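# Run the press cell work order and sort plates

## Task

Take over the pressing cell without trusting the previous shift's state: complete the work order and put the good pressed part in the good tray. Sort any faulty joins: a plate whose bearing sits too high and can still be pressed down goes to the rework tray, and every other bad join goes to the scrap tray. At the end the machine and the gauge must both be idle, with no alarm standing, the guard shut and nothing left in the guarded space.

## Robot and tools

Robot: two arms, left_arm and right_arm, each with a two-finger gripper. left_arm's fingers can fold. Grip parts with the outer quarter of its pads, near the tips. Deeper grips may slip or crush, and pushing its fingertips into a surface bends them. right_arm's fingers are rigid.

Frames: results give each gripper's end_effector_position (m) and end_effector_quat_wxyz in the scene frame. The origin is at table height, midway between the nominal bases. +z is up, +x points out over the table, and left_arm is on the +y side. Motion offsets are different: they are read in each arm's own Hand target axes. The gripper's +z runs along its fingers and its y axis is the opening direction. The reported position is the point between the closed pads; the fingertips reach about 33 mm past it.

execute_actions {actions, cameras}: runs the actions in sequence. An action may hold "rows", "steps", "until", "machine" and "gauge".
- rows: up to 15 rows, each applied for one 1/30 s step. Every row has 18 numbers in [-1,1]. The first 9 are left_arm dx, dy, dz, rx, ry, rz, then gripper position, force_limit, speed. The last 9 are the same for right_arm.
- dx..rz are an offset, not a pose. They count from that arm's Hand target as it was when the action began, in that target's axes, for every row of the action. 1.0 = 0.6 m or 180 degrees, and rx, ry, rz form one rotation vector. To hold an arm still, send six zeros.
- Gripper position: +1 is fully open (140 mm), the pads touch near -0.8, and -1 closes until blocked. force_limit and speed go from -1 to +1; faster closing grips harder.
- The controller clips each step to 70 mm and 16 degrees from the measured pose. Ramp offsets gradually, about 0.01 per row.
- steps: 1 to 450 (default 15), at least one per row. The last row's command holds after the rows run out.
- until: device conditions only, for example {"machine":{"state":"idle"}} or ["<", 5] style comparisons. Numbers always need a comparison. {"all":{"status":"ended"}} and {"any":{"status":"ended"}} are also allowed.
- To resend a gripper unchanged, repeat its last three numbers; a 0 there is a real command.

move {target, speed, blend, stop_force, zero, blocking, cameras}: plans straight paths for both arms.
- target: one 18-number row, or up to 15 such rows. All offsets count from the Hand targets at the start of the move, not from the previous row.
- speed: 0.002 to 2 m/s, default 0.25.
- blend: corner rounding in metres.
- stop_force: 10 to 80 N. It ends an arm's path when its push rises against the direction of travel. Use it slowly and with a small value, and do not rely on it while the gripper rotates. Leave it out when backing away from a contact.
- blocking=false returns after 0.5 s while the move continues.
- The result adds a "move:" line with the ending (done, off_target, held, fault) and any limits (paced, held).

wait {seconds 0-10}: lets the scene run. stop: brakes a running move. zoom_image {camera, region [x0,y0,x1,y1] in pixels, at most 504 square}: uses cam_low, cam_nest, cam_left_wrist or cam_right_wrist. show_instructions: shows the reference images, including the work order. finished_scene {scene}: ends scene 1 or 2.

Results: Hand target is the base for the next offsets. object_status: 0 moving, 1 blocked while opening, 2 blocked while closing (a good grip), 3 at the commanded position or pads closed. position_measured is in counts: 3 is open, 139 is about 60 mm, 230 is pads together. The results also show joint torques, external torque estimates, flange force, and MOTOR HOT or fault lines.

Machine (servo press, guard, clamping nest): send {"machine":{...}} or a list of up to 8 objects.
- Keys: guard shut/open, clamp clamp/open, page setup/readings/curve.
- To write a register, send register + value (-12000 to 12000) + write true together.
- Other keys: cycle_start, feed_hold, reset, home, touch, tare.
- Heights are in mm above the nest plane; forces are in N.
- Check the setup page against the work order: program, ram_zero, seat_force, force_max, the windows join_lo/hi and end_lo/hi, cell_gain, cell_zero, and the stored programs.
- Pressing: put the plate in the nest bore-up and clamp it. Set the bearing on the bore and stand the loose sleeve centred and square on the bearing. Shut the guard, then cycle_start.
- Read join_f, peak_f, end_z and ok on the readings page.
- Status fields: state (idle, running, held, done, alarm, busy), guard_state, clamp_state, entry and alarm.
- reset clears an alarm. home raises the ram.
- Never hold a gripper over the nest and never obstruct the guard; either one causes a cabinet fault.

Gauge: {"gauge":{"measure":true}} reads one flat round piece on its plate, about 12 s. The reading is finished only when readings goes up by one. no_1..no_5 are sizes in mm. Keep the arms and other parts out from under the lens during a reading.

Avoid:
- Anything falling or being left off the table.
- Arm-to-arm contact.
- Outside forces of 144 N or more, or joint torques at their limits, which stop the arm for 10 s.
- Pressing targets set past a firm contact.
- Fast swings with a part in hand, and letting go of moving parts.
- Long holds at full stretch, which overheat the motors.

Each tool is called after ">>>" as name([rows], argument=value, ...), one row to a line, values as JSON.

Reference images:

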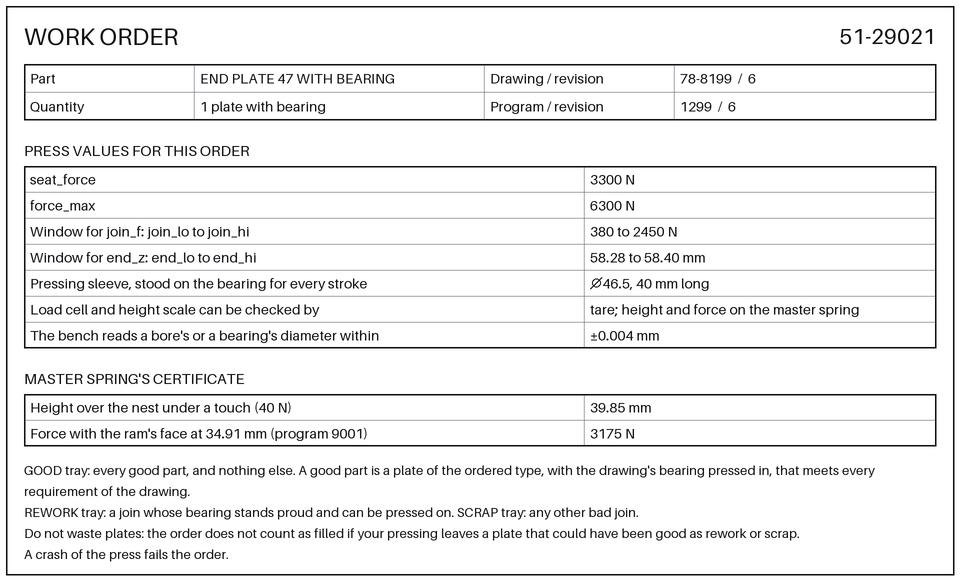

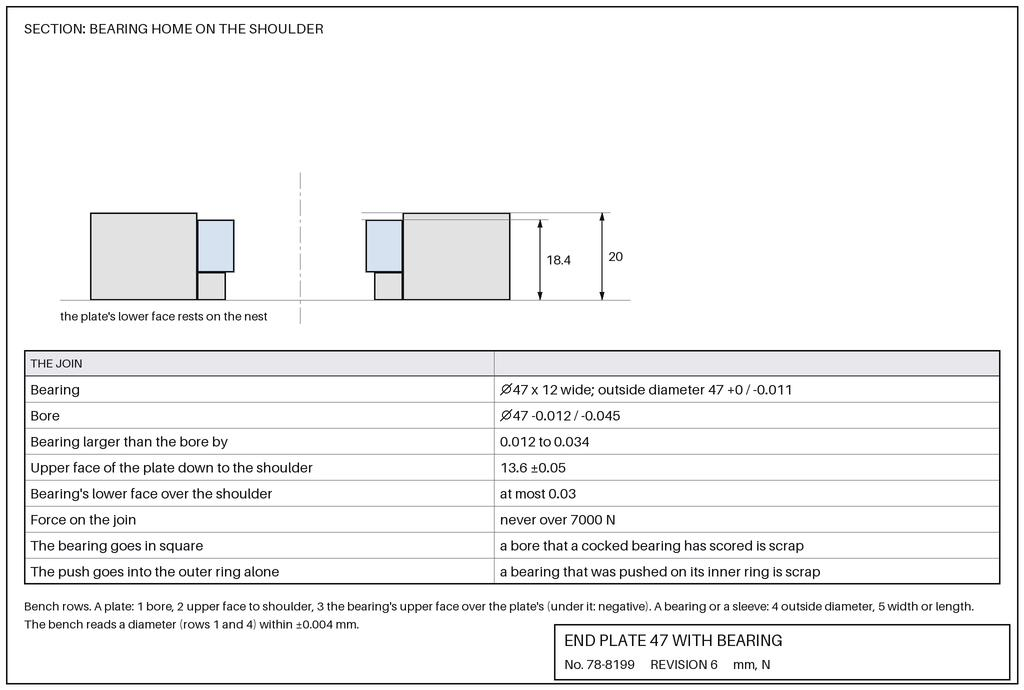

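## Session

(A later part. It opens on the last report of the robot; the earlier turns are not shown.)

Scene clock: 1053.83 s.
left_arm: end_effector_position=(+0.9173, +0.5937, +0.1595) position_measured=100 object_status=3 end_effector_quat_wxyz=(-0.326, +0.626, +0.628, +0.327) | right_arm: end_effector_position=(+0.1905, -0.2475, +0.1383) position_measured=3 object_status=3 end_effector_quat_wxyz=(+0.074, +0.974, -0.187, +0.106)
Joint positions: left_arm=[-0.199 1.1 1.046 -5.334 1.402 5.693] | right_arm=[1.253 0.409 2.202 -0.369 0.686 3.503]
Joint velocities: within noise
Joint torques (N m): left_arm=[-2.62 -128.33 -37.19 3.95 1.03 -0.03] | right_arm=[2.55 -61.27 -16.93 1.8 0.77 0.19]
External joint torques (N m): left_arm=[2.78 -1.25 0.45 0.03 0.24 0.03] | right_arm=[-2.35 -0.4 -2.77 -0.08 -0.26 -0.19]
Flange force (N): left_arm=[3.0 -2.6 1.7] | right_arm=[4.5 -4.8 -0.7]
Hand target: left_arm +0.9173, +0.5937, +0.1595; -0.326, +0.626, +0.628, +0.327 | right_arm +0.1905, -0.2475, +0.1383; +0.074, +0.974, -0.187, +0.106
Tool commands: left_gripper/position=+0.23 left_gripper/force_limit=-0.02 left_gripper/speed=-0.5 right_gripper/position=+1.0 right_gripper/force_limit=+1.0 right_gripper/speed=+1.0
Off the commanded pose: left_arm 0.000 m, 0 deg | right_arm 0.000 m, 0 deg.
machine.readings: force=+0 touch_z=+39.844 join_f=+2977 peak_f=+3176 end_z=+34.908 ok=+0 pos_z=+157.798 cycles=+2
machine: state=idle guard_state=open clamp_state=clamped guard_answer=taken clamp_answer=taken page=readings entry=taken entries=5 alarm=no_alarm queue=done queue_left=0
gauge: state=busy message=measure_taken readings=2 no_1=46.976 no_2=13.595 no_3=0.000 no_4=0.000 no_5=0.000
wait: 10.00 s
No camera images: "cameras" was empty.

>>> wait(seconds=2, cameras=[])

Scene clock: 1057.67 s.
left_arm: end_effector_position=(+0.9173, +0.5937, +0.1595) position_measured=100 object_status=3 end_effector_quat_wxyz=(-0.326, +0.626, +0.628, +0.327) | right_arm: end_effector_position=(+0.1905, -0.2475, +0.1383) position_measured=3 object_status=3 end_effector_quat_wxyz=(+0.074, +0.974, -0.187, +0.106)
Joint positions: left_arm=[-0.199 1.1 1.046 -5.334 1.402 5.693] | right_arm=[1.253 0.409 2.202 -0.369 0.686 3.503]
Joint velocities: within noise
Joint torques (N m): left_arm=[-2.94 -127.91 -37.18 3.95 1.09 -0.09] | right_arm=[2.33 -61.57 -16.9 1.81 0.74 0.17]
External joint torques (N m): left_arm=[2.76 -1.56 0.44 0.04 0.18 0.09] | right_arm=[-2.18 0.5 -2.73 -0.09 -0.24 -0.16]
Flange force (N): left_arm=[3.3 -3.0 1.6] | right_arm=[3.7 -5.8 0.6]
Hand target: left_arm +0.9173, +0.5937, +0.1595; -0.326, +0.626, +0.628, +0.327 | right_arm +0.1905, -0.2475, +0.1383; +0.074, +0.974, -0.187, +0.106
Tool commands: left_gripper/position=+0.23 left_gripper/force_limit=-0.02 left_gripper/speed=-0.5 right_gripper/position=+1.0 right_gripper/force_limit=+1.0 right_gripper/speed=+1.0
Off the commanded pose: left_arm 0.000 m, 0 deg | right_arm 0.000 m, 0 deg.
machine.readings: force=+0 touch_z=+39.844 join_f=+2977 peak_f=+3176 end_z=+34.908 ok=+0 pos_z=+157.798 cycles=+2
machine: state=idle guard_state=open clamp_state=clamped guard_answer=taken clamp_answer=taken page=readings entry=taken entries=5 alarm=no_alarm queue=done queue_left=0
gauge: message=measure_taken readings=3 no_1=0.000 no_2=0.000 no_3=0.000 no_4=47.000 no_5=11.999
wait: 2.00 s; at rest from the start
No camera images: "cameras" was empty.

>>> execute_actions([
  {"gauge":{"measure":true},"steps":400,"until":{"gauge":{"readings":[">=",4]}}},
  {"gauge":{"measure":true},"steps":400,"until":{"gauge":{"readings":[">=",5]}}},
], cameras=[])

Scene clock: 1090.67 s.
left_arm: end_effector_position=(+0.9173, +0.5937, +0.1595) position_measured=100 object_status=3 end_effector_quat_wxyz=(-0.326, +0.626, +0.628, +0.327) | right_arm: end_effector_position=(+0.1905, -0.2475, +0.1383) position_measured=3 object_status=3 end_effector_quat_wxyz=(+0.074, +0.974, -0.187, +0.106)
Joint positions: left_arm=[-0.199 1.1 1.046 -5.334 1.402 5.693] | right_arm=[1.253 0.409 2.202 -0.369 0.686 3.503]
Joint velocities: within noise
Joint torques (N m): left_arm=[-2.38 -127.89 -37.08 3.93 1.09 -0.08] | right_arm=[2 -61.41 -16.86 1.77 0.73 0.19]
External joint torques (N m): left_arm=[2.48 -1.73 0.37 0.05 0.19 0.08] | right_arm=[-1.89 -0.01 -2.8 -0.06 -0.22 -0.18]
External joint torques at the end of the 1st action: left_arm=[2.26 -1.02 0.67 0.03 0.21 0.04] | right_arm=[-2.17 -0.5 -2.93 -0.06 -0.29 -0.13]
Flange force (N): left_arm=[3.3 -3.1 1.3] | right_arm=[3.4 -5.3 -0.4]
Flange force at the end of the 1st action (N): left_arm=[2.6 -3.1 1.5] | right_arm=[4.1 -4.9 -0.9]
Hand target: left_arm +0.9173, +0.5937, +0.1595; -0.326, +0.626, +0.628, +0.327 | right_arm +0.1905, -0.2475, +0.1383; +0.074, +0.974, -0.187, +0.106
Tool commands: left_gripper/position=+0.23 left_gripper/force_limit=-0.02 left_gripper/speed=-0.5 right_gripper/position=+1.0 right_gripper/force_limit=+1.0 right_gripper/speed=+1.0
Off the commanded pose: left_arm 0.000 m, 0 deg | right_arm 0.000 m, 0 deg.
machine.readings: force=+0 touch_z=+39.844 join_f=+2977 peak_f=+3176 end_z=+34.908 ok=+0 pos_z=+157.798 cycles=+2
machine: state=idle guard_state=open clamp_state=clamped guard_answer=taken clamp_answer=taken page=readings entry=taken entries=5 alarm=no_alarm queue=done queue_left=0
gauge: message=measure_taken readings=5 no_1=0.000 no_2=0.000 no_3=0.000 no_4=47.000 no_5=12.000
No camera images: "cameras" was empty.

>>> move([
  [0,0,0.3,0,0,0,0.23,-0.02,-0.5,0,0,0,0,0,0,1,1,1],
], speed=0.1, stop_force=12, cameras=[])

>>> execute_actions([
  {"rows":[[0,0,0,0,0,0,-1,-0.02,-1,0,0,0,0,0,0,1,1,1]],"steps":75},
], cameras=["cam_left_wrist","cam_low"])

>>> zoom_image(camera="cam_low", region=[320, 270, 500, 350])

Scene clock: 1109.33 s.
left_arm: end_effector_position=(+0.9173, +0.7411, +0.0562) position_measured=100 object_status=3 end_effector_quat_wxyz=(-0.326, +0.626, +0.628, +0.327) | right_arm: end_effector_position=(+0.1905, -0.2475, +0.1383) position_measured=3 object_status=3 end_effector_quat_wxyz=(+0.074, +0.974, -0.187, +0.106)
Joint positions: left_arm=[-0.055 1.19 1.072 -5.24 1.241 5.658] | right_arm=[1.253 0.409 2.202 -0.369 0.686 3.503]
Joint velocities: within noise
Joint torques (N m): left_arm=[-2.21 -129.94 -35.09 3.41 1.13 -0.1] | right_arm=[2.69 -61.5 -16.72 1.8 0.77 0.17]
External joint torques (N m): left_arm=[1.93 -1.29 0.46 0.03 0.21 0.1] | right_arm=[-2.43 0.02 -2.94 -0.08 -0.27 -0.16]
Flange force (N): left_arm=[2.6 -2.9 0.5] | right_arm=[4.3 -5.6 -0.1]
Hand target: left_arm +0.9173, +0.7411, +0.0563; -0.326, +0.626, +0.628, +0.327 | right_arm +0.1905, -0.2475, +0.1383; +0.074, +0.974, -0.187, +0.106
Off the commanded pose: left_arm 0.000 m, 0 deg | right_arm 0.000 m, 0 deg.
machine.readings: force=+0 touch_z=+39.844 join_f=+2977 peak_f=+3176 end_z=+34.908 ok=+0 pos_z=+157.798 cycles=+2
machine: state=idle guard_state=open clamp_state=clamped guard_answer=taken clamp_answer=taken page=readings entry=taken entries=5 alarm=no_alarm queue=done queue_left=0
gauge: message=measure_taken readings=5 no_1=0.000 no_2=0.000 no_3=0.000 no_4=47.000 no_5=12.000
move: done
No camera images: "cameras" was empty.

Scene clock: 1112.03 s.
left_arm: end_effector_position=(+0.9173, +0.7411, +0.0563) position_measured=161 object_status=2 end_effector_quat_wxyz=(-0.326, +0.626, +0.628, +0.327) | right_arm: end_effector_position=(+0.1905, -0.2475, +0.1383) position_measured=3 object_status=3 end_effector_quat_wxyz=(+0.074, +0.974, -0.187, +0.106)
Joint positions: left_arm=[-0.055 1.19 1.072 -5.24 1.241 5.658] | right_arm=[1.253 0.409 2.202 -0.369 0.686 3.503]
Joint velocities: within noise
Joint torques (N m): left_arm=[-0.41 -122.31 -31.43 2 0.26 0.02] | right_arm=[2.35 -61.53 -16.99 1.8 0.67 0.16]
External joint torques (N m): left_arm=[0.53 -9.36 -3.4 1.46 1.09 -0.03] | right_arm=[-2.25 0.16 -2.7 -0.09 -0.17 -0.16]
Flange force (N): left_arm=[8.2 -1.8 -5.0] | right_arm=[4.0 -5.4 0.0]
Hand target: left_arm +0.9173, +0.7411, +0.0563; -0.326, +0.626, +0.628, +0.327 | right_arm +0.1905, -0.2475, +0.1383; +0.074, +0.974, -0.187, +0.106
Off the commanded pose: left_arm 0.000 m, 0 deg | right_arm 0.000 m, 0 deg.
machine.readings: force=+0 touch_z=+39.844 join_f=+2977 peak_f=+3176 end_z=+34.908 ok=+0 pos_z=+157.798 cycles=+2
machine: state=idle guard_state=open clamp_state=clamped guard_answer=taken clamp_answer=taken page=readings entry=taken entries=5 alarm=no_alarm queue=done queue_left=0
gauge: message=measure_taken readings=5 no_1=0.000 no_2=0.000 no_3=0.000 no_4=47.000 no_5=12.000
camera_calibration:
cam_left_wrist: T_world_to_cam=[[0.999896, 0.0132109, 0.00575158, -0.919869], [0.0141553, -0.826153, -0.563268, 0.633272], [-0.00268956, 0.56329, -0.826255, -0.225208], [0, 0, 0, 1]] pos_world=[0.910204, 0.66219, 0.175914]
Images, in order (width x height): cam_low 672x504, cam_left_wrist 672x504.

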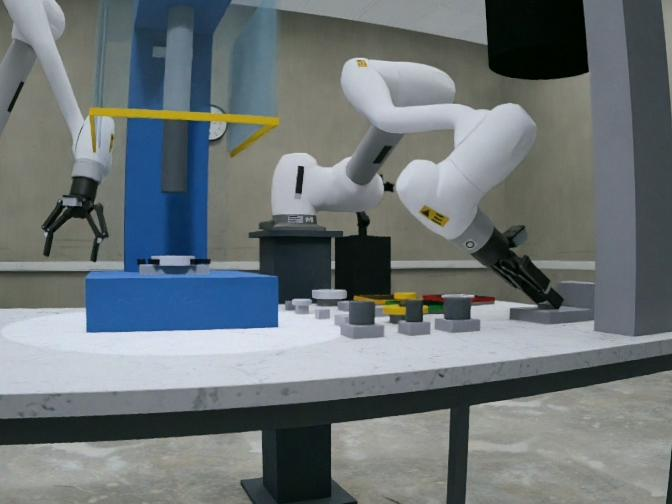

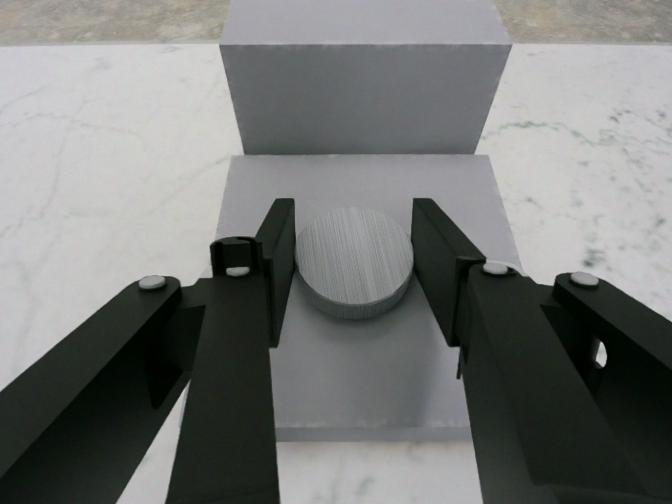

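Scaled by 2.800 from the camera's 672x504 image, which has a finer 960x720 frame.

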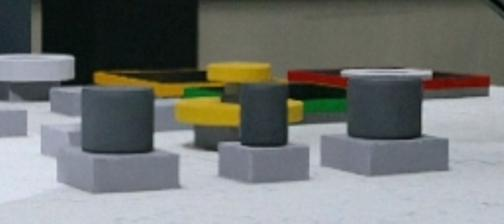

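>>> move([
  [0.0546,0,-0.0383,0,0,0,-1,-0.02,-1,0,0,0,0,0,0,1,1,1],
  [0.0585,0,-0.2468,0,0,0,-1,-0.02,-1,0,0,0,0,0,0,1,1,1],
  [0.0462,-0.1122,-0.3805,-0.1943,0,0.1362,-1,-0.02,-1,0,0,0,0,0,0,1,1,1],
  [0.0952,-0.2788,-0.4557,-0.4095,0,0.287,-1,-0.02,-1,0,0,0,0,0,0,1,1,1],
], speed=[0.06,0.2,0.25,0.25], blend=[0.01,0.03,0.03,0], cameras=[])

Scene clock: 1131.17 s.
left_arm: end_effector_position=(+0.7498, +0.5497, +0.2595) position_measured=161 object_status=2 end_effector_quat_wxyz=(+0.000, +0.887, +0.000, +0.462) | right_arm: end_effector_position=(+0.1905, -0.2475, +0.1383) position_measured=3 object_status=3 end_effector_quat_wxyz=(+0.074, +0.974, -0.187, +0.106)
Joint positions: left_arm=[0.036 0.463 2.133 -3.096 0.416 4.684] | right_arm=[1.253 0.409 2.202 -0.369 0.686 3.503]
Joint velocities: within noise
Joint torques (N m): left_arm=[-2.3 -68.2 -24.06 -2.3 2.38 -0.06] | right_arm=[2.29 -61.19 -16.88 1.77 0.74 0.2]
External joint torques (N m): left_arm=[2.35 -2.59 0.21 0.05 -0.08 0.06] | right_arm=[-2.12 0.05 -2.74 -0.06 -0.23 -0.19]
Flange force (N): left_arm=[1.8 -3.9 -4.9] | right_arm=[3.8 -5.3 -0.1]
Hand target: left_arm +0.7499, +0.5497, +0.2595; +0.000, +0.887, +0.000, +0.462 | right_arm +0.1905, -0.2475, +0.1383; +0.074, +0.974, -0.187, +0.106
Off the commanded pose: left_arm 0.000 m, 0 deg | right_arm 0.000 m, 0 deg.
machine.readings: force=+0 touch_z=+39.844 join_f=+2977 peak_f=+3176 end_z=+34.908 ok=+0 pos_z=+157.798 cycles=+2
machine: state=idle guard_state=open clamp_state=clamped guard_answer=taken clamp_answer=taken page=readings entry=taken entries=5 alarm=no_alarm queue=done queue_left=0
gauge: message=measure_taken readings=5 no_1=0.000 no_2=0.000 no_3=0.000 no_4=47.000 no_5=12.000
move: done
No camera images: "cameras" was empty.

>>> move([
  [-0.118,0.3667,-0.2205,-0.4095,0,0.287,-1,-0.02,-1,0,0,0,0,0,0,1,1,1],
  [-0.1897,0.7,-0.1703,-0.4095,0,0.287,-1,-0.02,-1,0,0,0,0,0,0,1,1,1],
], speed=[0.25,0.2], blend=[0.03,0], cameras=["cam_left_wrist"])

Scene clock: 1143.13 s.
left_arm: end_effector_position=(+0.6014, +0.1295, +0.2245) position_measured=161 object_status=2 end_effector_quat_wxyz=(+0.325, +0.627, -0.627, +0.327) | right_arm: end_effector_position=(+0.1905, -0.2475, +0.1383) position_measured=3 object_status=3 end_effector_quat_wxyz=(+0.074, +0.974, -0.187, +0.106)
Joint positions: left_arm=[-0.181 0.641 1.88 -1.321 0.977 3.955] | right_arm=[1.253 0.409 2.202 -0.369 0.686 3.503]
Joint velocities: within noise
Joint torques (N m): left_arm=[-2.52 -81.9 -21.67 -0.89 1.58 -0.14] | right_arm=[2.34 -61.42 -16.91 1.76 0.73 0.16]
External joint torques (N m): left_arm=[2.59 -2.21 0.12 0.19 0.09 0.14] | right_arm=[-2.32 0.19 -2.77 -0.05 -0.23 -0.16]
Flange force (N): left_arm=[0.0 1.6 -5.3] | right_arm=[4.1 -5.5 0.1]
Hand target: left_arm +0.6014, +0.1296, +0.2245; +0.325, +0.627, -0.627, +0.327 | right_arm +0.1905, -0.2475, +0.1383; +0.074, +0.974, -0.187, +0.106
Off the commanded pose: left_arm 0.000 m, 0 deg | right_arm 0.000 m, 0 deg.
machine.readings: force=+0 touch_z=+39.844 join_f=+2977 peak_f=+3176 end_z=+34.908 ok=+0 pos_z=+157.798 cycles=+2
machine: state=idle guard_state=open clamp_state=clamped guard_answer=taken clamp_answer=taken page=readings entry=taken entries=5 alarm=no_alarm queue=done queue_left=0
gauge: message=measure_taken readings=5 no_1=0.000 no_2=0.000 no_3=0.000 no_4=47.000 no_5=12.000
move: done
camera_calibration:
cam_left_wrist: T_world_to_cam=[[-0.999917, -0.0127494, 0.00165466, 0.610129], [-0.0114718, 0.826716, -0.562503, 0.0284379], [0.00580362, -0.562475, -0.826794, 0.398313], [0, 0, 0, 1]] pos_world=[0.608093, 0.20831, 0.34431]
Images, in order (width x height): cam_left_wrist 672x504.

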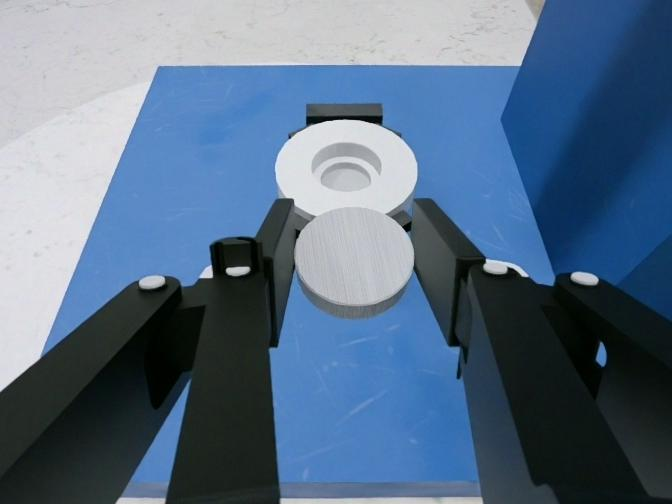

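>>> move([
  [0.0638,-0.0018,0.1915,0,0,0,-1,-0.02,-1,0,0,0,0,0,0,1,1,1],
], speed=0.1, cameras=["cam_left_wrist","cam_nest"])

>>> zoom_image(camera="cam_nest", region=[150, 120, 402, 372])

>>> zoom_image(camera="cam_left_wrist", region=[210, 100, 510, 400])

Scene clock: 1161.33 s.
left_arm: end_effector_position=(+0.6026, +0.0135, +0.1898) position_measured=161 object_status=2 end_effector_quat_wxyz=(+0.325, +0.627, -0.627, +0.327) | right_arm: end_effector_position=(+0.1905, -0.2475, +0.1383) position_measured=3 object_status=3 end_effector_quat_wxyz=(+0.074, +0.974, -0.187, +0.106)
Joint positions: left_arm=[-0.338 0.715 1.825 -1.451 0.885 3.958] | right_arm=[1.253 0.409 2.202 -0.369 0.686 3.503]
Joint velocities: within noise
Joint torques (N m): left_arm=[-3.06 -87.79 -21.08 -1.12 1.69 -0.09] | right_arm=[2.54 -61.07 -16.85 1.78 0.75 0.16]
External joint torques (N m): left_arm=[2.8 -1.84 -0.23 0.17 0 0.09] | right_arm=[-2.31 -0.6 -2.86 -0.07 -0.25 -0.15]
Flange force (N): left_arm=[-0.3 -0.2 -4.9] | right_arm=[4.4 -4.7 -1.1]
Hand target: left_arm +0.6026, +0.0135, +0.1898; +0.325, +0.627, -0.627, +0.327 | right_arm +0.1905, -0.2475, +0.1383; +0.074, +0.974, -0.187, +0.106
Off the commanded pose: left_arm 0.000 m, 0 deg | right_arm 0.000 m, 0 deg.
machine.readings: force=+0 touch_z=+39.844 join_f=+2977 peak_f=+3176 end_z=+34.908 ok=+0 pos_z=+157.798 cycles=+2
machine: state=idle guard_state=open clamp_state=clamped guard_answer=taken clamp_answer=taken page=readings entry=taken entries=5 alarm=no_alarm queue=done queue_left=0
gauge: message=measure_taken readings=5 no_1=0.000 no_2=0.000 no_3=0.000 no_4=47.000 no_5=12.000
move: done
camera_calibration:
cam_left_wrist: T_world_to_cam=[[-0.999916, -0.0128317, 0.00171132, 0.609897], [-0.0115718, 0.826715, -0.562502, 0.104893], [0.0058031, -0.562475, -0.826794, 0.30437], [0, 0, 0, 1]] pos_world=[0.609293, 0.09231, 0.30961]
Images, in order (width x height): cam_nest 672x504, cam_left_wrist 672x504.

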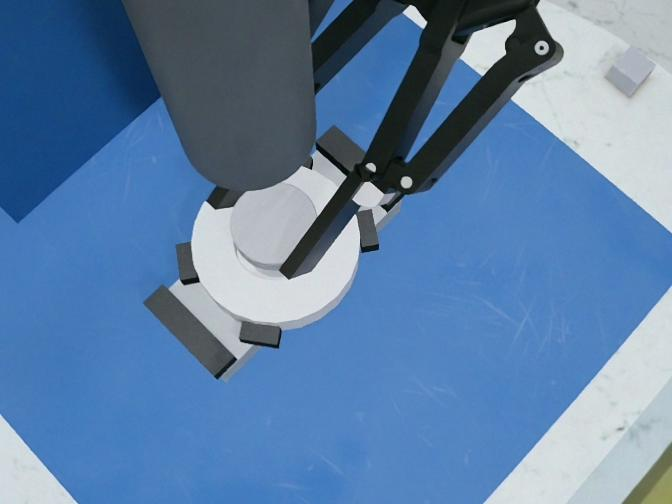

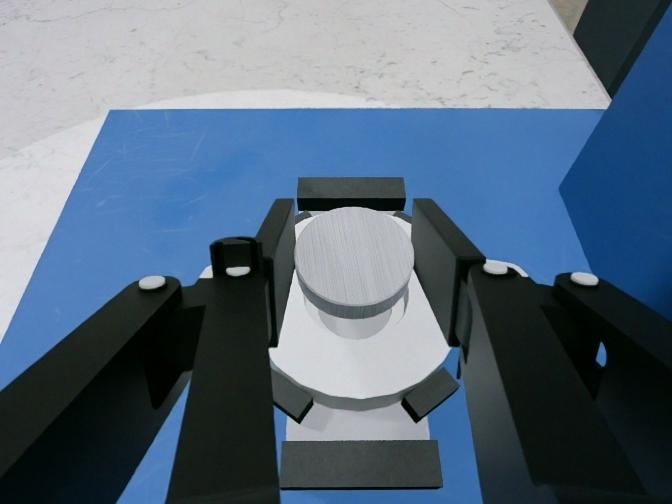

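Scaled by 2.000 from the camera's 672x504 image, which has a finer 960x720 frame.

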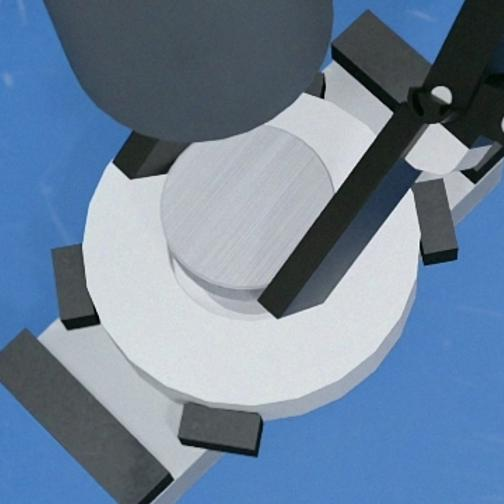

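Scaled by 1.680 from the camera's 672x504 image, which has a finer 960x720 frame.

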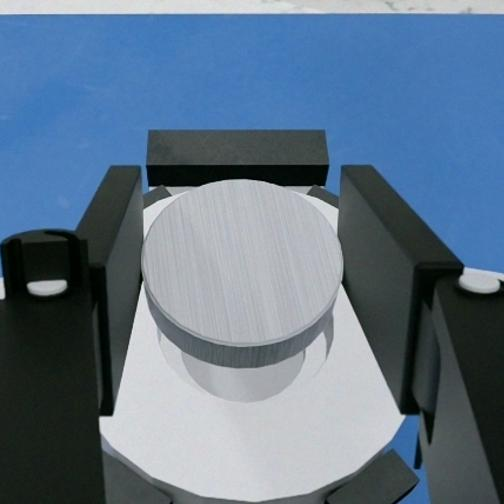

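>>> move([
  [-0.0216,0.0023,0.0151,0,0,0,-1,-0.02,-1,0,0,0,0,0,0,1,1,1],
], speed=0.04, cameras=["cam_left_wrist","cam_nest"])

>>> zoom_image(camera="cam_nest", region=[180, 150, 380, 350])

>>> zoom_image(camera="cam_left_wrist", region=[250, 180, 460, 390])

Scene clock: 1177.93 s.
left_arm: end_effector_position=(+0.6013, +0.0136, +0.1740) position_measured=161 object_status=2 end_effector_quat_wxyz=(+0.325, +0.627, -0.627, +0.327) | right_arm: end_effector_position=(+0.1905, -0.2475, +0.1383) position_measured=3 object_status=3 end_effector_quat_wxyz=(+0.074, +0.974, -0.187, +0.106)
Joint positions: left_arm=[-0.339 0.735 1.828 -1.471 0.882 3.988] | right_arm=[1.253 0.409 2.202 -0.369 0.686 3.503]
Joint velocities: within noise
Joint torques (N m): left_arm=[-2.56 -88.23 -20.42 -1.14 1.76 -0.1] | right_arm=[2.4 -61.31 -16.94 1.78 0.74 0.18]
External joint torques (N m): left_arm=[2.41 -2 0.15 0.18 -0.04 0.1] | right_arm=[-2.28 -0.02 -2.73 -0.07 -0.23 -0.18]
Flange force (N): left_arm=[0.0 0.8 -4.8] | right_arm=[4.1 -5.2 -0.2]
Hand target: left_arm +0.6013, +0.0135, +0.1740; +0.325, +0.627, -0.627, +0.327 | right_arm +0.1905, -0.2475, +0.1383; +0.074, +0.974, -0.187, +0.106
Off the commanded pose: left_arm 0.000 m, 0 deg | right_arm 0.000 m, 0 deg.
machine.readings: force=+0 touch_z=+39.844 join_f=+2977 peak_f=+3176 end_z=+34.908 ok=+0 pos_z=+157.798 cycles=+2
machine: state=idle guard_state=open clamp_state=clamped guard_answer=taken clamp_answer=taken page=readings entry=taken entries=5 alarm=no_alarm queue=done queue_left=0
gauge: message=measure_taken readings=5 no_1=0.000 no_2=0.000 no_3=0.000 no_4=47.000 no_5=12.000
move: done
camera_calibration:
cam_left_wrist: T_world_to_cam=[[-0.999915, -0.0129141, 0.00176799, 0.608616], [-0.0116718, 0.826714, -0.562501, 0.0959681], [0.00580258, -0.562474, -0.826795, 0.291371], [0, 0, 0, 1]] pos_world=[0.607993, 0.09241, 0.29381]
Images, in order (width x height): cam_nest 672x504, cam_left_wrist 672x504.

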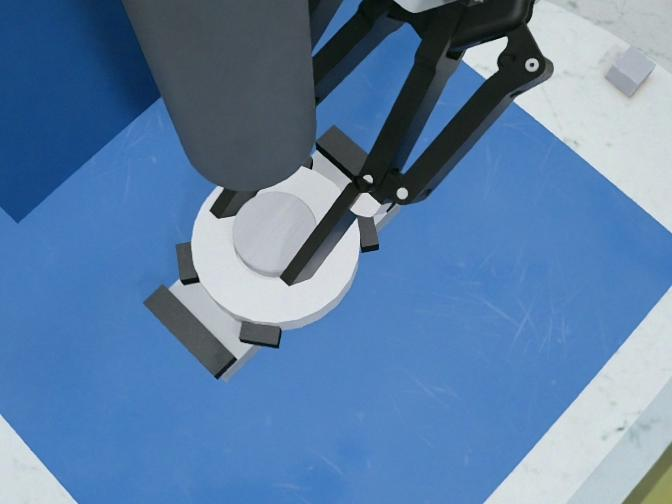

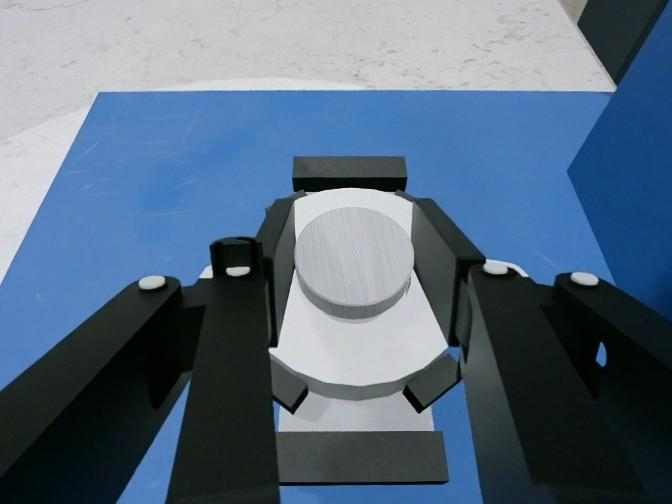

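Scaled by 2.520 from the camera's 672x504 image, which has a finer 960x720 frame.

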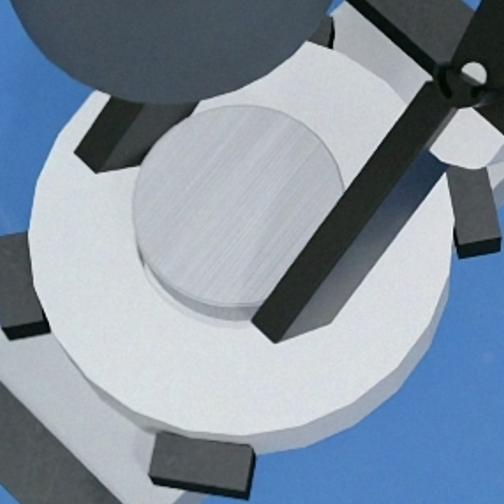

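Scaled by 2.400 from the camera's 672x504 image, which has a finer 960x720 frame.

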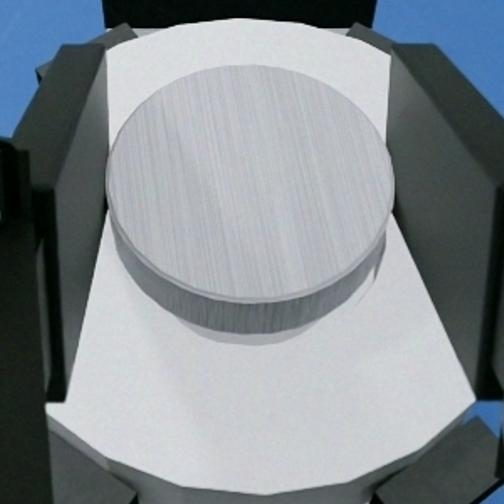

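>>> zoom_image(camera="cam_left_wrist", region=[285, 250, 425, 340])

>>> zoom_image(camera="cam_nest", region=[220, 180, 330, 290])

Scaled by 3.600 from the camera's 672x504 image, which has a finer 960x720 frame.

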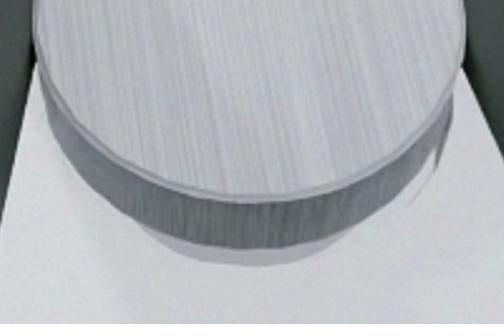

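Scaled by 4.582 from the camera's 672x504 image, which has a finer 960x720 frame.

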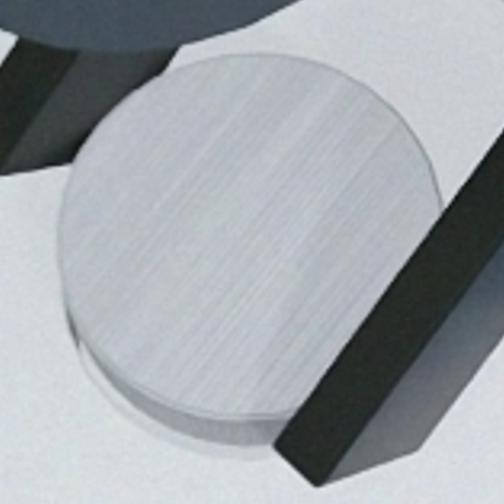

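>>> move([
  [-0.0093,-0.0007,0.007,0,0,0,-1,-0.02,-1,0,0,0,0,0,0,1,1,1],
], speed=0.01, stop_force=10, cameras=["cam_left_wrist","cam_nest"])

>>> zoom_image(camera="cam_left_wrist", region=[250, 180, 460, 390])

>>> zoom_image(camera="cam_nest", region=[180, 150, 380, 350])

Scene clock: 1196.60 s.
left_arm: end_effector_position=(+0.6016, +0.0134, +0.1699) position_measured=161 object_status=2 end_effector_quat_wxyz=(+0.326, +0.627, -0.627, +0.327) | right_arm: end_effector_position=(+0.1905, -0.2475, +0.1383) position_measured=3 object_status=3 end_effector_quat_wxyz=(+0.074, +0.974, -0.187, +0.106)
Joint positions: left_arm=[-0.339 0.741 1.827 -1.475 0.882 3.995] | right_arm=[1.253 0.409 2.202 -0.369 0.686 3.503]
Joint velocities: within noise
Joint torques (N m): left_arm=[-5.35 -76.26 -19.93 -0.96 -2.01 -0.01] | right_arm=[2.64 -61.41 -16.8 1.77 0.73 0.21]
External joint torques (N m): left_arm=[5.09 -14.21 -0.21 -0.01 3.74 0.01] | right_arm=[-2.51 0.46 -2.82 -0.06 -0.23 -0.21]
Flange force (N): left_arm=[9.3 8.0 -22.2] | right_arm=[4.4 -6.0 0.6]
Hand target: left_arm +0.6015, +0.0134, +0.1699; +0.326, +0.627, -0.627, +0.327 (not the last commanded pose) | right_arm +0.1905, -0.2475, +0.1383; +0.074, +0.974, -0.187, +0.106
Off the commanded pose: left_arm 0.003 m, 0 deg | right_arm 0.000 m, 0 deg.
machine.readings: force=+0 touch_z=+39.844 join_f=+2977 peak_f=+3176 end_z=+34.908 ok=+0 pos_z=+157.798 cycles=+2
machine: state=idle guard_state=open clamp_state=clamped guard_answer=taken clamp_answer=taken page=readings entry=taken entries=5 alarm=no_alarm queue=done queue_left=0
gauge: message=measure_taken readings=5 no_1=0.000 no_2=0.000 no_3=0.000 no_4=47.000 no_5=12.000
move: contact (left_arm)
camera_calibration:
cam_left_wrist: T_world_to_cam=[[-0.999916, -0.012831, 0.00171487, 0.608829], [-0.0115716, 0.826558, -0.562732, 0.0938497], [0.00580298, -0.562705, -0.826638, 0.287843], [0, 0, 0, 1]] pos_world=[0.608193, 0.0922102, 0.28971]
Images, in order (width x height): cam_nest 672x504, cam_left_wrist 672x504.

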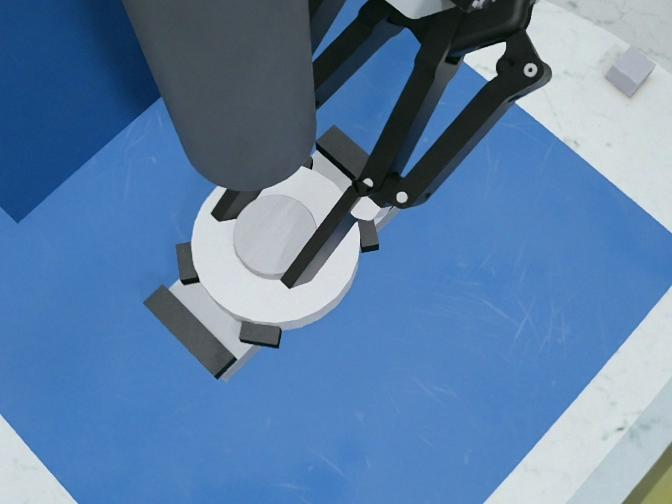

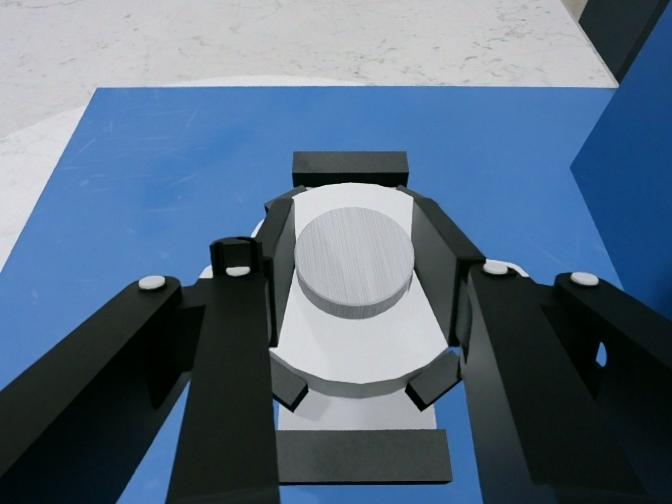

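Scaled by 2.400 from the camera's 672x504 image, which has a finer 960x720 frame.

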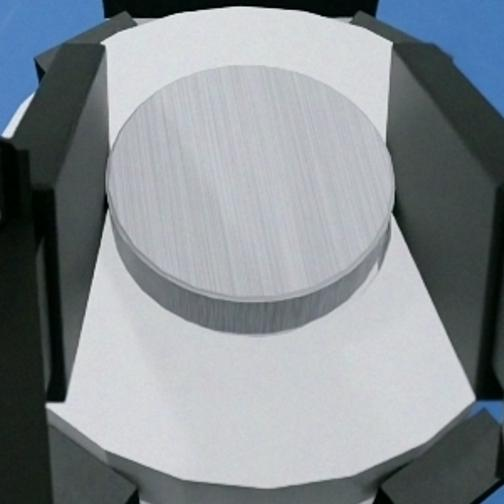

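Scaled by 2.520 from the camera's 672x504 image, which has a finer 960x720 frame.

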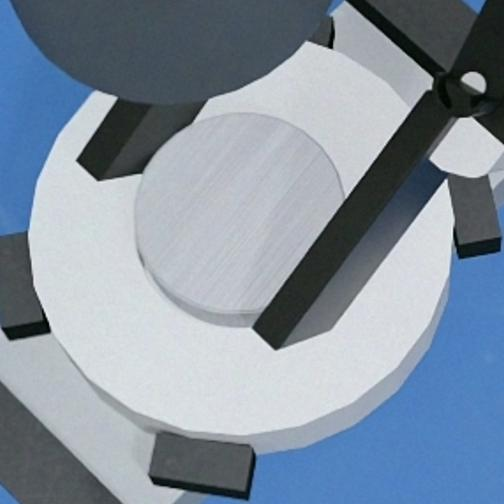

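>>> execute_actions([
  {"rows":[[0.0005,0,-0.0004,0,0,0,-1,-0.02,-1,0,0,0,0,0,0,1,1,1]],"steps":8},
  {"rows":[[0,0,0,0,0,0,0.1,-0.02,-0.8,0,0,0,0,0,0,1,1,1]],"steps":40},
], cameras=["cam_left_wrist","cam_nest"])

>>> zoom_image(camera="cam_left_wrist", region=[250, 180, 460, 390])

>>> zoom_image(camera="cam_nest", region=[180, 150, 380, 350])

Scene clock: 1206.00 s.
left_arm: end_effector_position=(+0.6015, +0.0134, +0.1703) position_measured=117 object_status=3 end_effector_quat_wxyz=(+0.326, +0.627, -0.627, +0.327) | right_arm: end_effector_position=(+0.1905, -0.2475, +0.1383) position_measured=3 object_status=3 end_effector_quat_wxyz=(+0.074, +0.974, -0.187, +0.106)
Joint positions: left_arm=[-0.339 0.741 1.827 -1.475 0.882 3.994] | right_arm=[1.253 0.409 2.202 -0.369 0.686 3.503]
Joint velocities: within noise
Joint torques (N m): left_arm=[-2.16 -87.9 -19.78 -1.08 1.51 -0.17] | right_arm=[2.84 -61.34 -16.88 1.76 0.72 0.19]
External joint torques (N m): left_arm=[2.11 -2.39 -0.13 0.14 0.22 0.16] | right_arm=[-2.55 0 -2.74 -0.04 -0.21 -0.19]
External joint torques at the end of the 1st action: left_arm=[1.33 -4.84 -0.58 -0.11 1.46 0.06] | right_arm=[-2.1 0.38 -2.85 -0.08 -0.21 -0.19]
Flange force (N): left_arm=[0.6 0.8 -4.8] | right_arm=[4.6 -5.3 -0.1]
Flange force at the end of the 1st action (N): left_arm=[3.4 2.0 -6.8] | right_arm=[3.6 -5.9 0.3]
Hand target: left_arm +0.6015, +0.0134, +0.1703; +0.326, +0.627, -0.627, +0.327 | right_arm +0.1905, -0.2475, +0.1383; +0.074, +0.974, -0.187, +0.106
Off the commanded pose: left_arm 0.000 m, 0 deg | right_arm 0.000 m, 0 deg.
machine.readings: force=+0 touch_z=+39.844 join_f=+2977 peak_f=+3176 end_z=+34.908 ok=+0 pos_z=+157.798 cycles=+2
machine: state=idle guard_state=open clamp_state=clamped guard_answer=taken clamp_answer=taken page=readings entry=taken entries=5 alarm=no_alarm queue=done queue_left=0
gauge: message=measure_taken readings=5 no_1=0.000 no_2=0.000 no_3=0.000 no_4=47.000 no_5=12.000
camera_calibration:
cam_left_wrist: T_world_to_cam=[[-0.999917, -0.012749, 0.00165642, 0.608838], [-0.0114717, 0.826637, -0.562618, 0.0939736], [0.00580356, -0.56259, -0.826715, 0.288185], [0, 0, 0, 1]] pos_world=[0.608193, 0.0922102, 0.29011]
Images, in order (width x height): cam_nest 672x504, cam_left_wrist 672x504.

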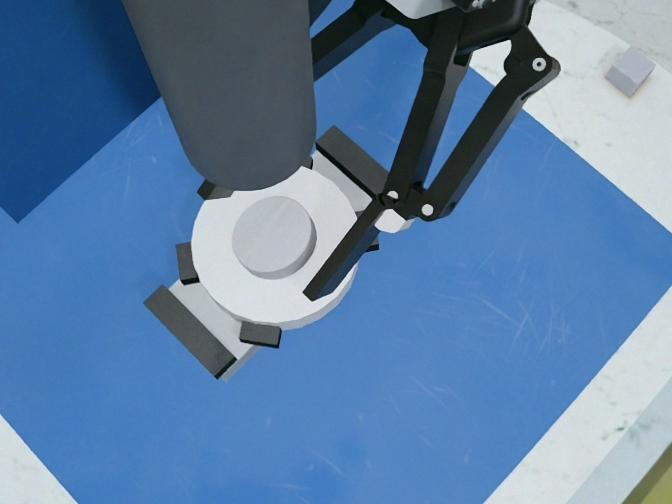

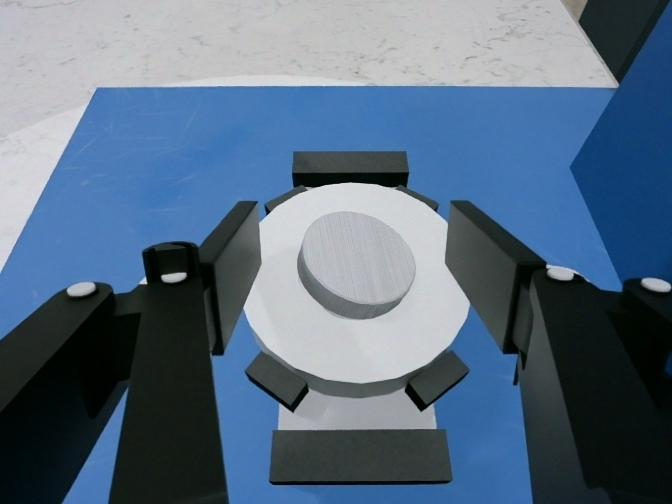

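Scaled by 2.400 from the camera's 672x504 image, which has a finer 960x720 frame.

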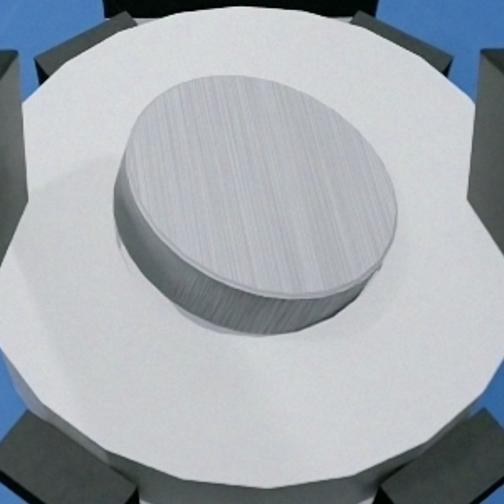

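Scaled by 2.520 from the camera's 672x504 image, which has a finer 960x720 frame.

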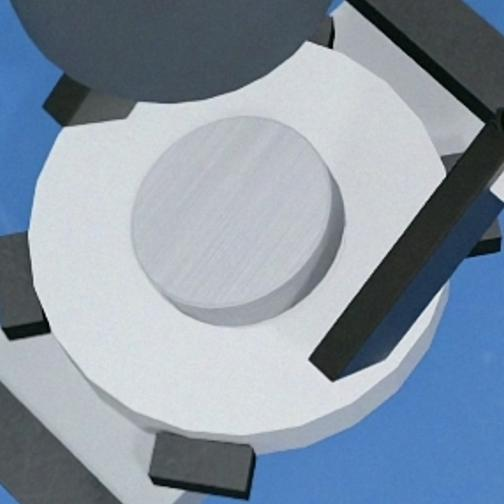

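>>> execute_actions([
  {"rows":[[0,0,0,0,0,0,-1,-0.02,-1,0,0,0,0,0,0,1,1,1]],"steps":70},
], cameras=["cam_left_wrist","cam_nest"])

>>> zoom_image(camera="cam_left_wrist", region=[250, 180, 460, 390])

>>> zoom_image(camera="cam_nest", region=[180, 150, 380, 350])

Scene clock: 1233.67 s.
left_arm: end_effector_position=(+0.6015, +0.0134, +0.1703) position_measured=160 object_status=2 end_effector_quat_wxyz=(+0.326, +0.627, -0.627, +0.327) | right_arm: end_effector_position=(+0.1905, -0.2475, +0.1383) position_measured=3 object_status=3 end_effector_quat_wxyz=(+0.074, +0.974, -0.187, +0.106)
Joint positions: left_arm=[-0.339 0.741 1.827 -1.475 0.882 3.994] | right_arm=[1.253 0.409 2.202 -0.369 0.686 3.503]
Joint velocities: within noise
Joint torques (N m): left_arm=[4.15 -86.85 -32.61 -4.92 -4.52 0.2] | right_arm=[2.47 -61.16 -16.98 1.74 0.77 0.16]
External joint torques (N m): left_arm=[-4.4 -3.51 12.73 3.97 6.27 -0.2] | right_arm=[-2.38 0.21 -2.66 -0.03 -0.27 -0.16]
Flange force (N): left_arm=[3.1 23.3 -14.8] | right_arm=[4.2 -5.3 0.3]
Hand target: left_arm +0.6015, +0.0134, +0.1703; +0.326, +0.627, -0.627, +0.327 | right_arm +0.1905, -0.2475, +0.1383; +0.074, +0.974, -0.187, +0.106
Off the commanded pose: left_arm 0.000 m, 0 deg | right_arm 0.000 m, 0 deg.
machine.readings: force=+0 touch_z=+39.844 join_f=+2977 peak_f=+3176 end_z=+34.908 ok=+0 pos_z=+157.798 cycles=+2
machine: state=idle guard_state=open clamp_state=clamped guard_answer=taken clamp_answer=taken page=readings entry=taken entries=5 alarm=no_alarm queue=done queue_left=0
gauge: message=measure_taken readings=5 no_1=0.000 no_2=0.000 no_3=0.000 no_4=47.000 no_5=12.000
camera_calibration:
cam_left_wrist: T_world_to_cam=[[-0.999916, -0.012831, 0.00171285, 0.608828], [-0.0115712, 0.826637, -0.562617, 0.094034], [0.00580304, -0.56259, -0.826716, 0.288186], [0, 0, 0, 1]] pos_world=[0.608193, 0.0922101, 0.29011]
Images, in order (width x height): cam_nest 672x504, cam_left_wrist 672x504.

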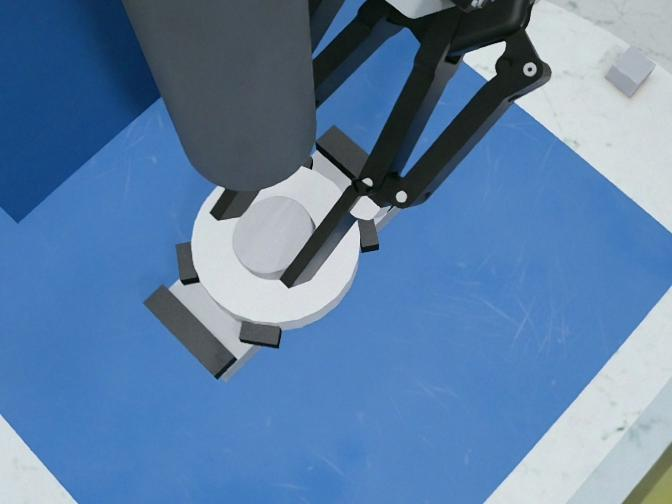

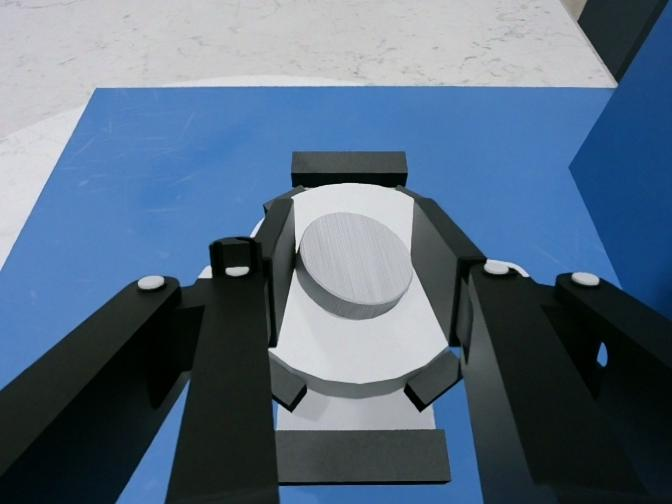

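Scaled by 2.400 from the camera's 672x504 image, which has a finer 960x720 frame.

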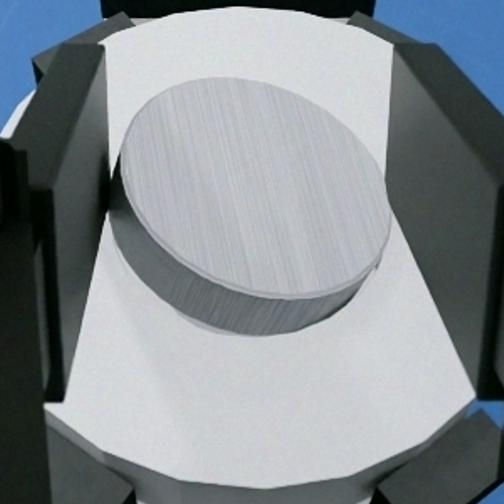

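Scaled by 2.520 from the camera's 672x504 image, which has a finer 960x720 frame.

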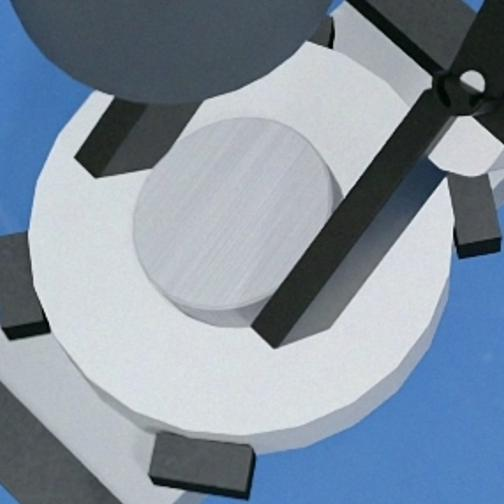

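>>> move([
  [0.0614,0,-0.043,0,0,0,-1,-0.02,-1,0,0,0,0,0,0,1,1,1],
  [-0.1777,-0.0092,-0.3978,0,0,0,-1,-0.02,-1,0,0,0,0,0,0,1,1,1],
  [-0.396,-0.0092,-0.2448,0,0,0,-1,-0.02,-1,0,0,0,0,0,0,1,1,1],
], speed=[0.03,0.15,0.08], blend=[0.005,0.02,0], cameras=["cam_left_wrist"])

Scene clock: 1259.23 s.
left_arm: end_effector_position=(+0.6071, +0.2701, +0.0601) position_measured=160 object_status=2 end_effector_quat_wxyz=(+0.326, +0.627, -0.627, +0.327) | right_arm: end_effector_position=(+0.1905, -0.2475, +0.1383) position_measured=3 object_status=3 end_effector_quat_wxyz=(+0.074, +0.974, -0.187, +0.106)
Joint positions: left_arm=[0.021 0.884 1.86 -1.299 1.016 4.242] | right_arm=[1.253 0.409 2.202 -0.369 0.686 3.503]
Joint velocities: within noise
Joint torques (N m): left_arm=[-1.77 -90.54 -11.88 -0.59 2.09 -0.1] | right_arm=[2.49 -61.33 -16.99 1.78 0.73 0.22]
External joint torques (N m): left_arm=[1.74 -2.57 -0.6 0.15 -0.04 0.1] | right_arm=[-2.42 0.14 -2.68 -0.07 -0.23 -0.21]
Flange force (N): left_arm=[1.5 0.5 -4.3] | right_arm=[4.4 -5.3 0.1]
Hand target: left_arm +0.6071, +0.2701, +0.0601; +0.326, +0.627, -0.627, +0.327 | right_arm +0.1905, -0.2475, +0.1383; +0.074, +0.974, -0.187, +0.106
Off the commanded pose: left_arm 0.000 m, 0 deg | right_arm 0.000 m, 0 deg.
machine.readings: force=+0 touch_z=+39.844 join_f=+2977 peak_f=+3176 end_z=+34.908 ok=+0 pos_z=+157.798 cycles=+2
machine: state=idle guard_state=open clamp_state=clamped guard_answer=taken clamp_answer=taken page=readings entry=taken entries=5 alarm=no_alarm queue=done queue_left=0
gauge: message=measure_taken readings=5 no_1=0.000 no_2=0.000 no_3=0.000 no_4=47.000 no_5=12.000
move: done
camera_calibration:
cam_left_wrist: T_world_to_cam=[[-0.999917, -0.0127486, 0.00165617, 0.617892], [-0.0114712, 0.826637, -0.562618, -0.180161], [0.00580356, -0.56259, -0.826715, 0.341466], [0, 0, 0, 1]] pos_world=[0.613793, 0.34891, 0.17991]
Images, in order (width x height): cam_left_wrist 672x504.

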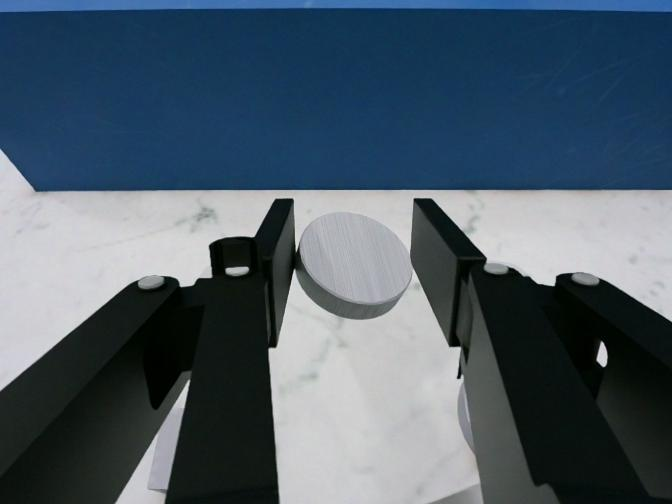

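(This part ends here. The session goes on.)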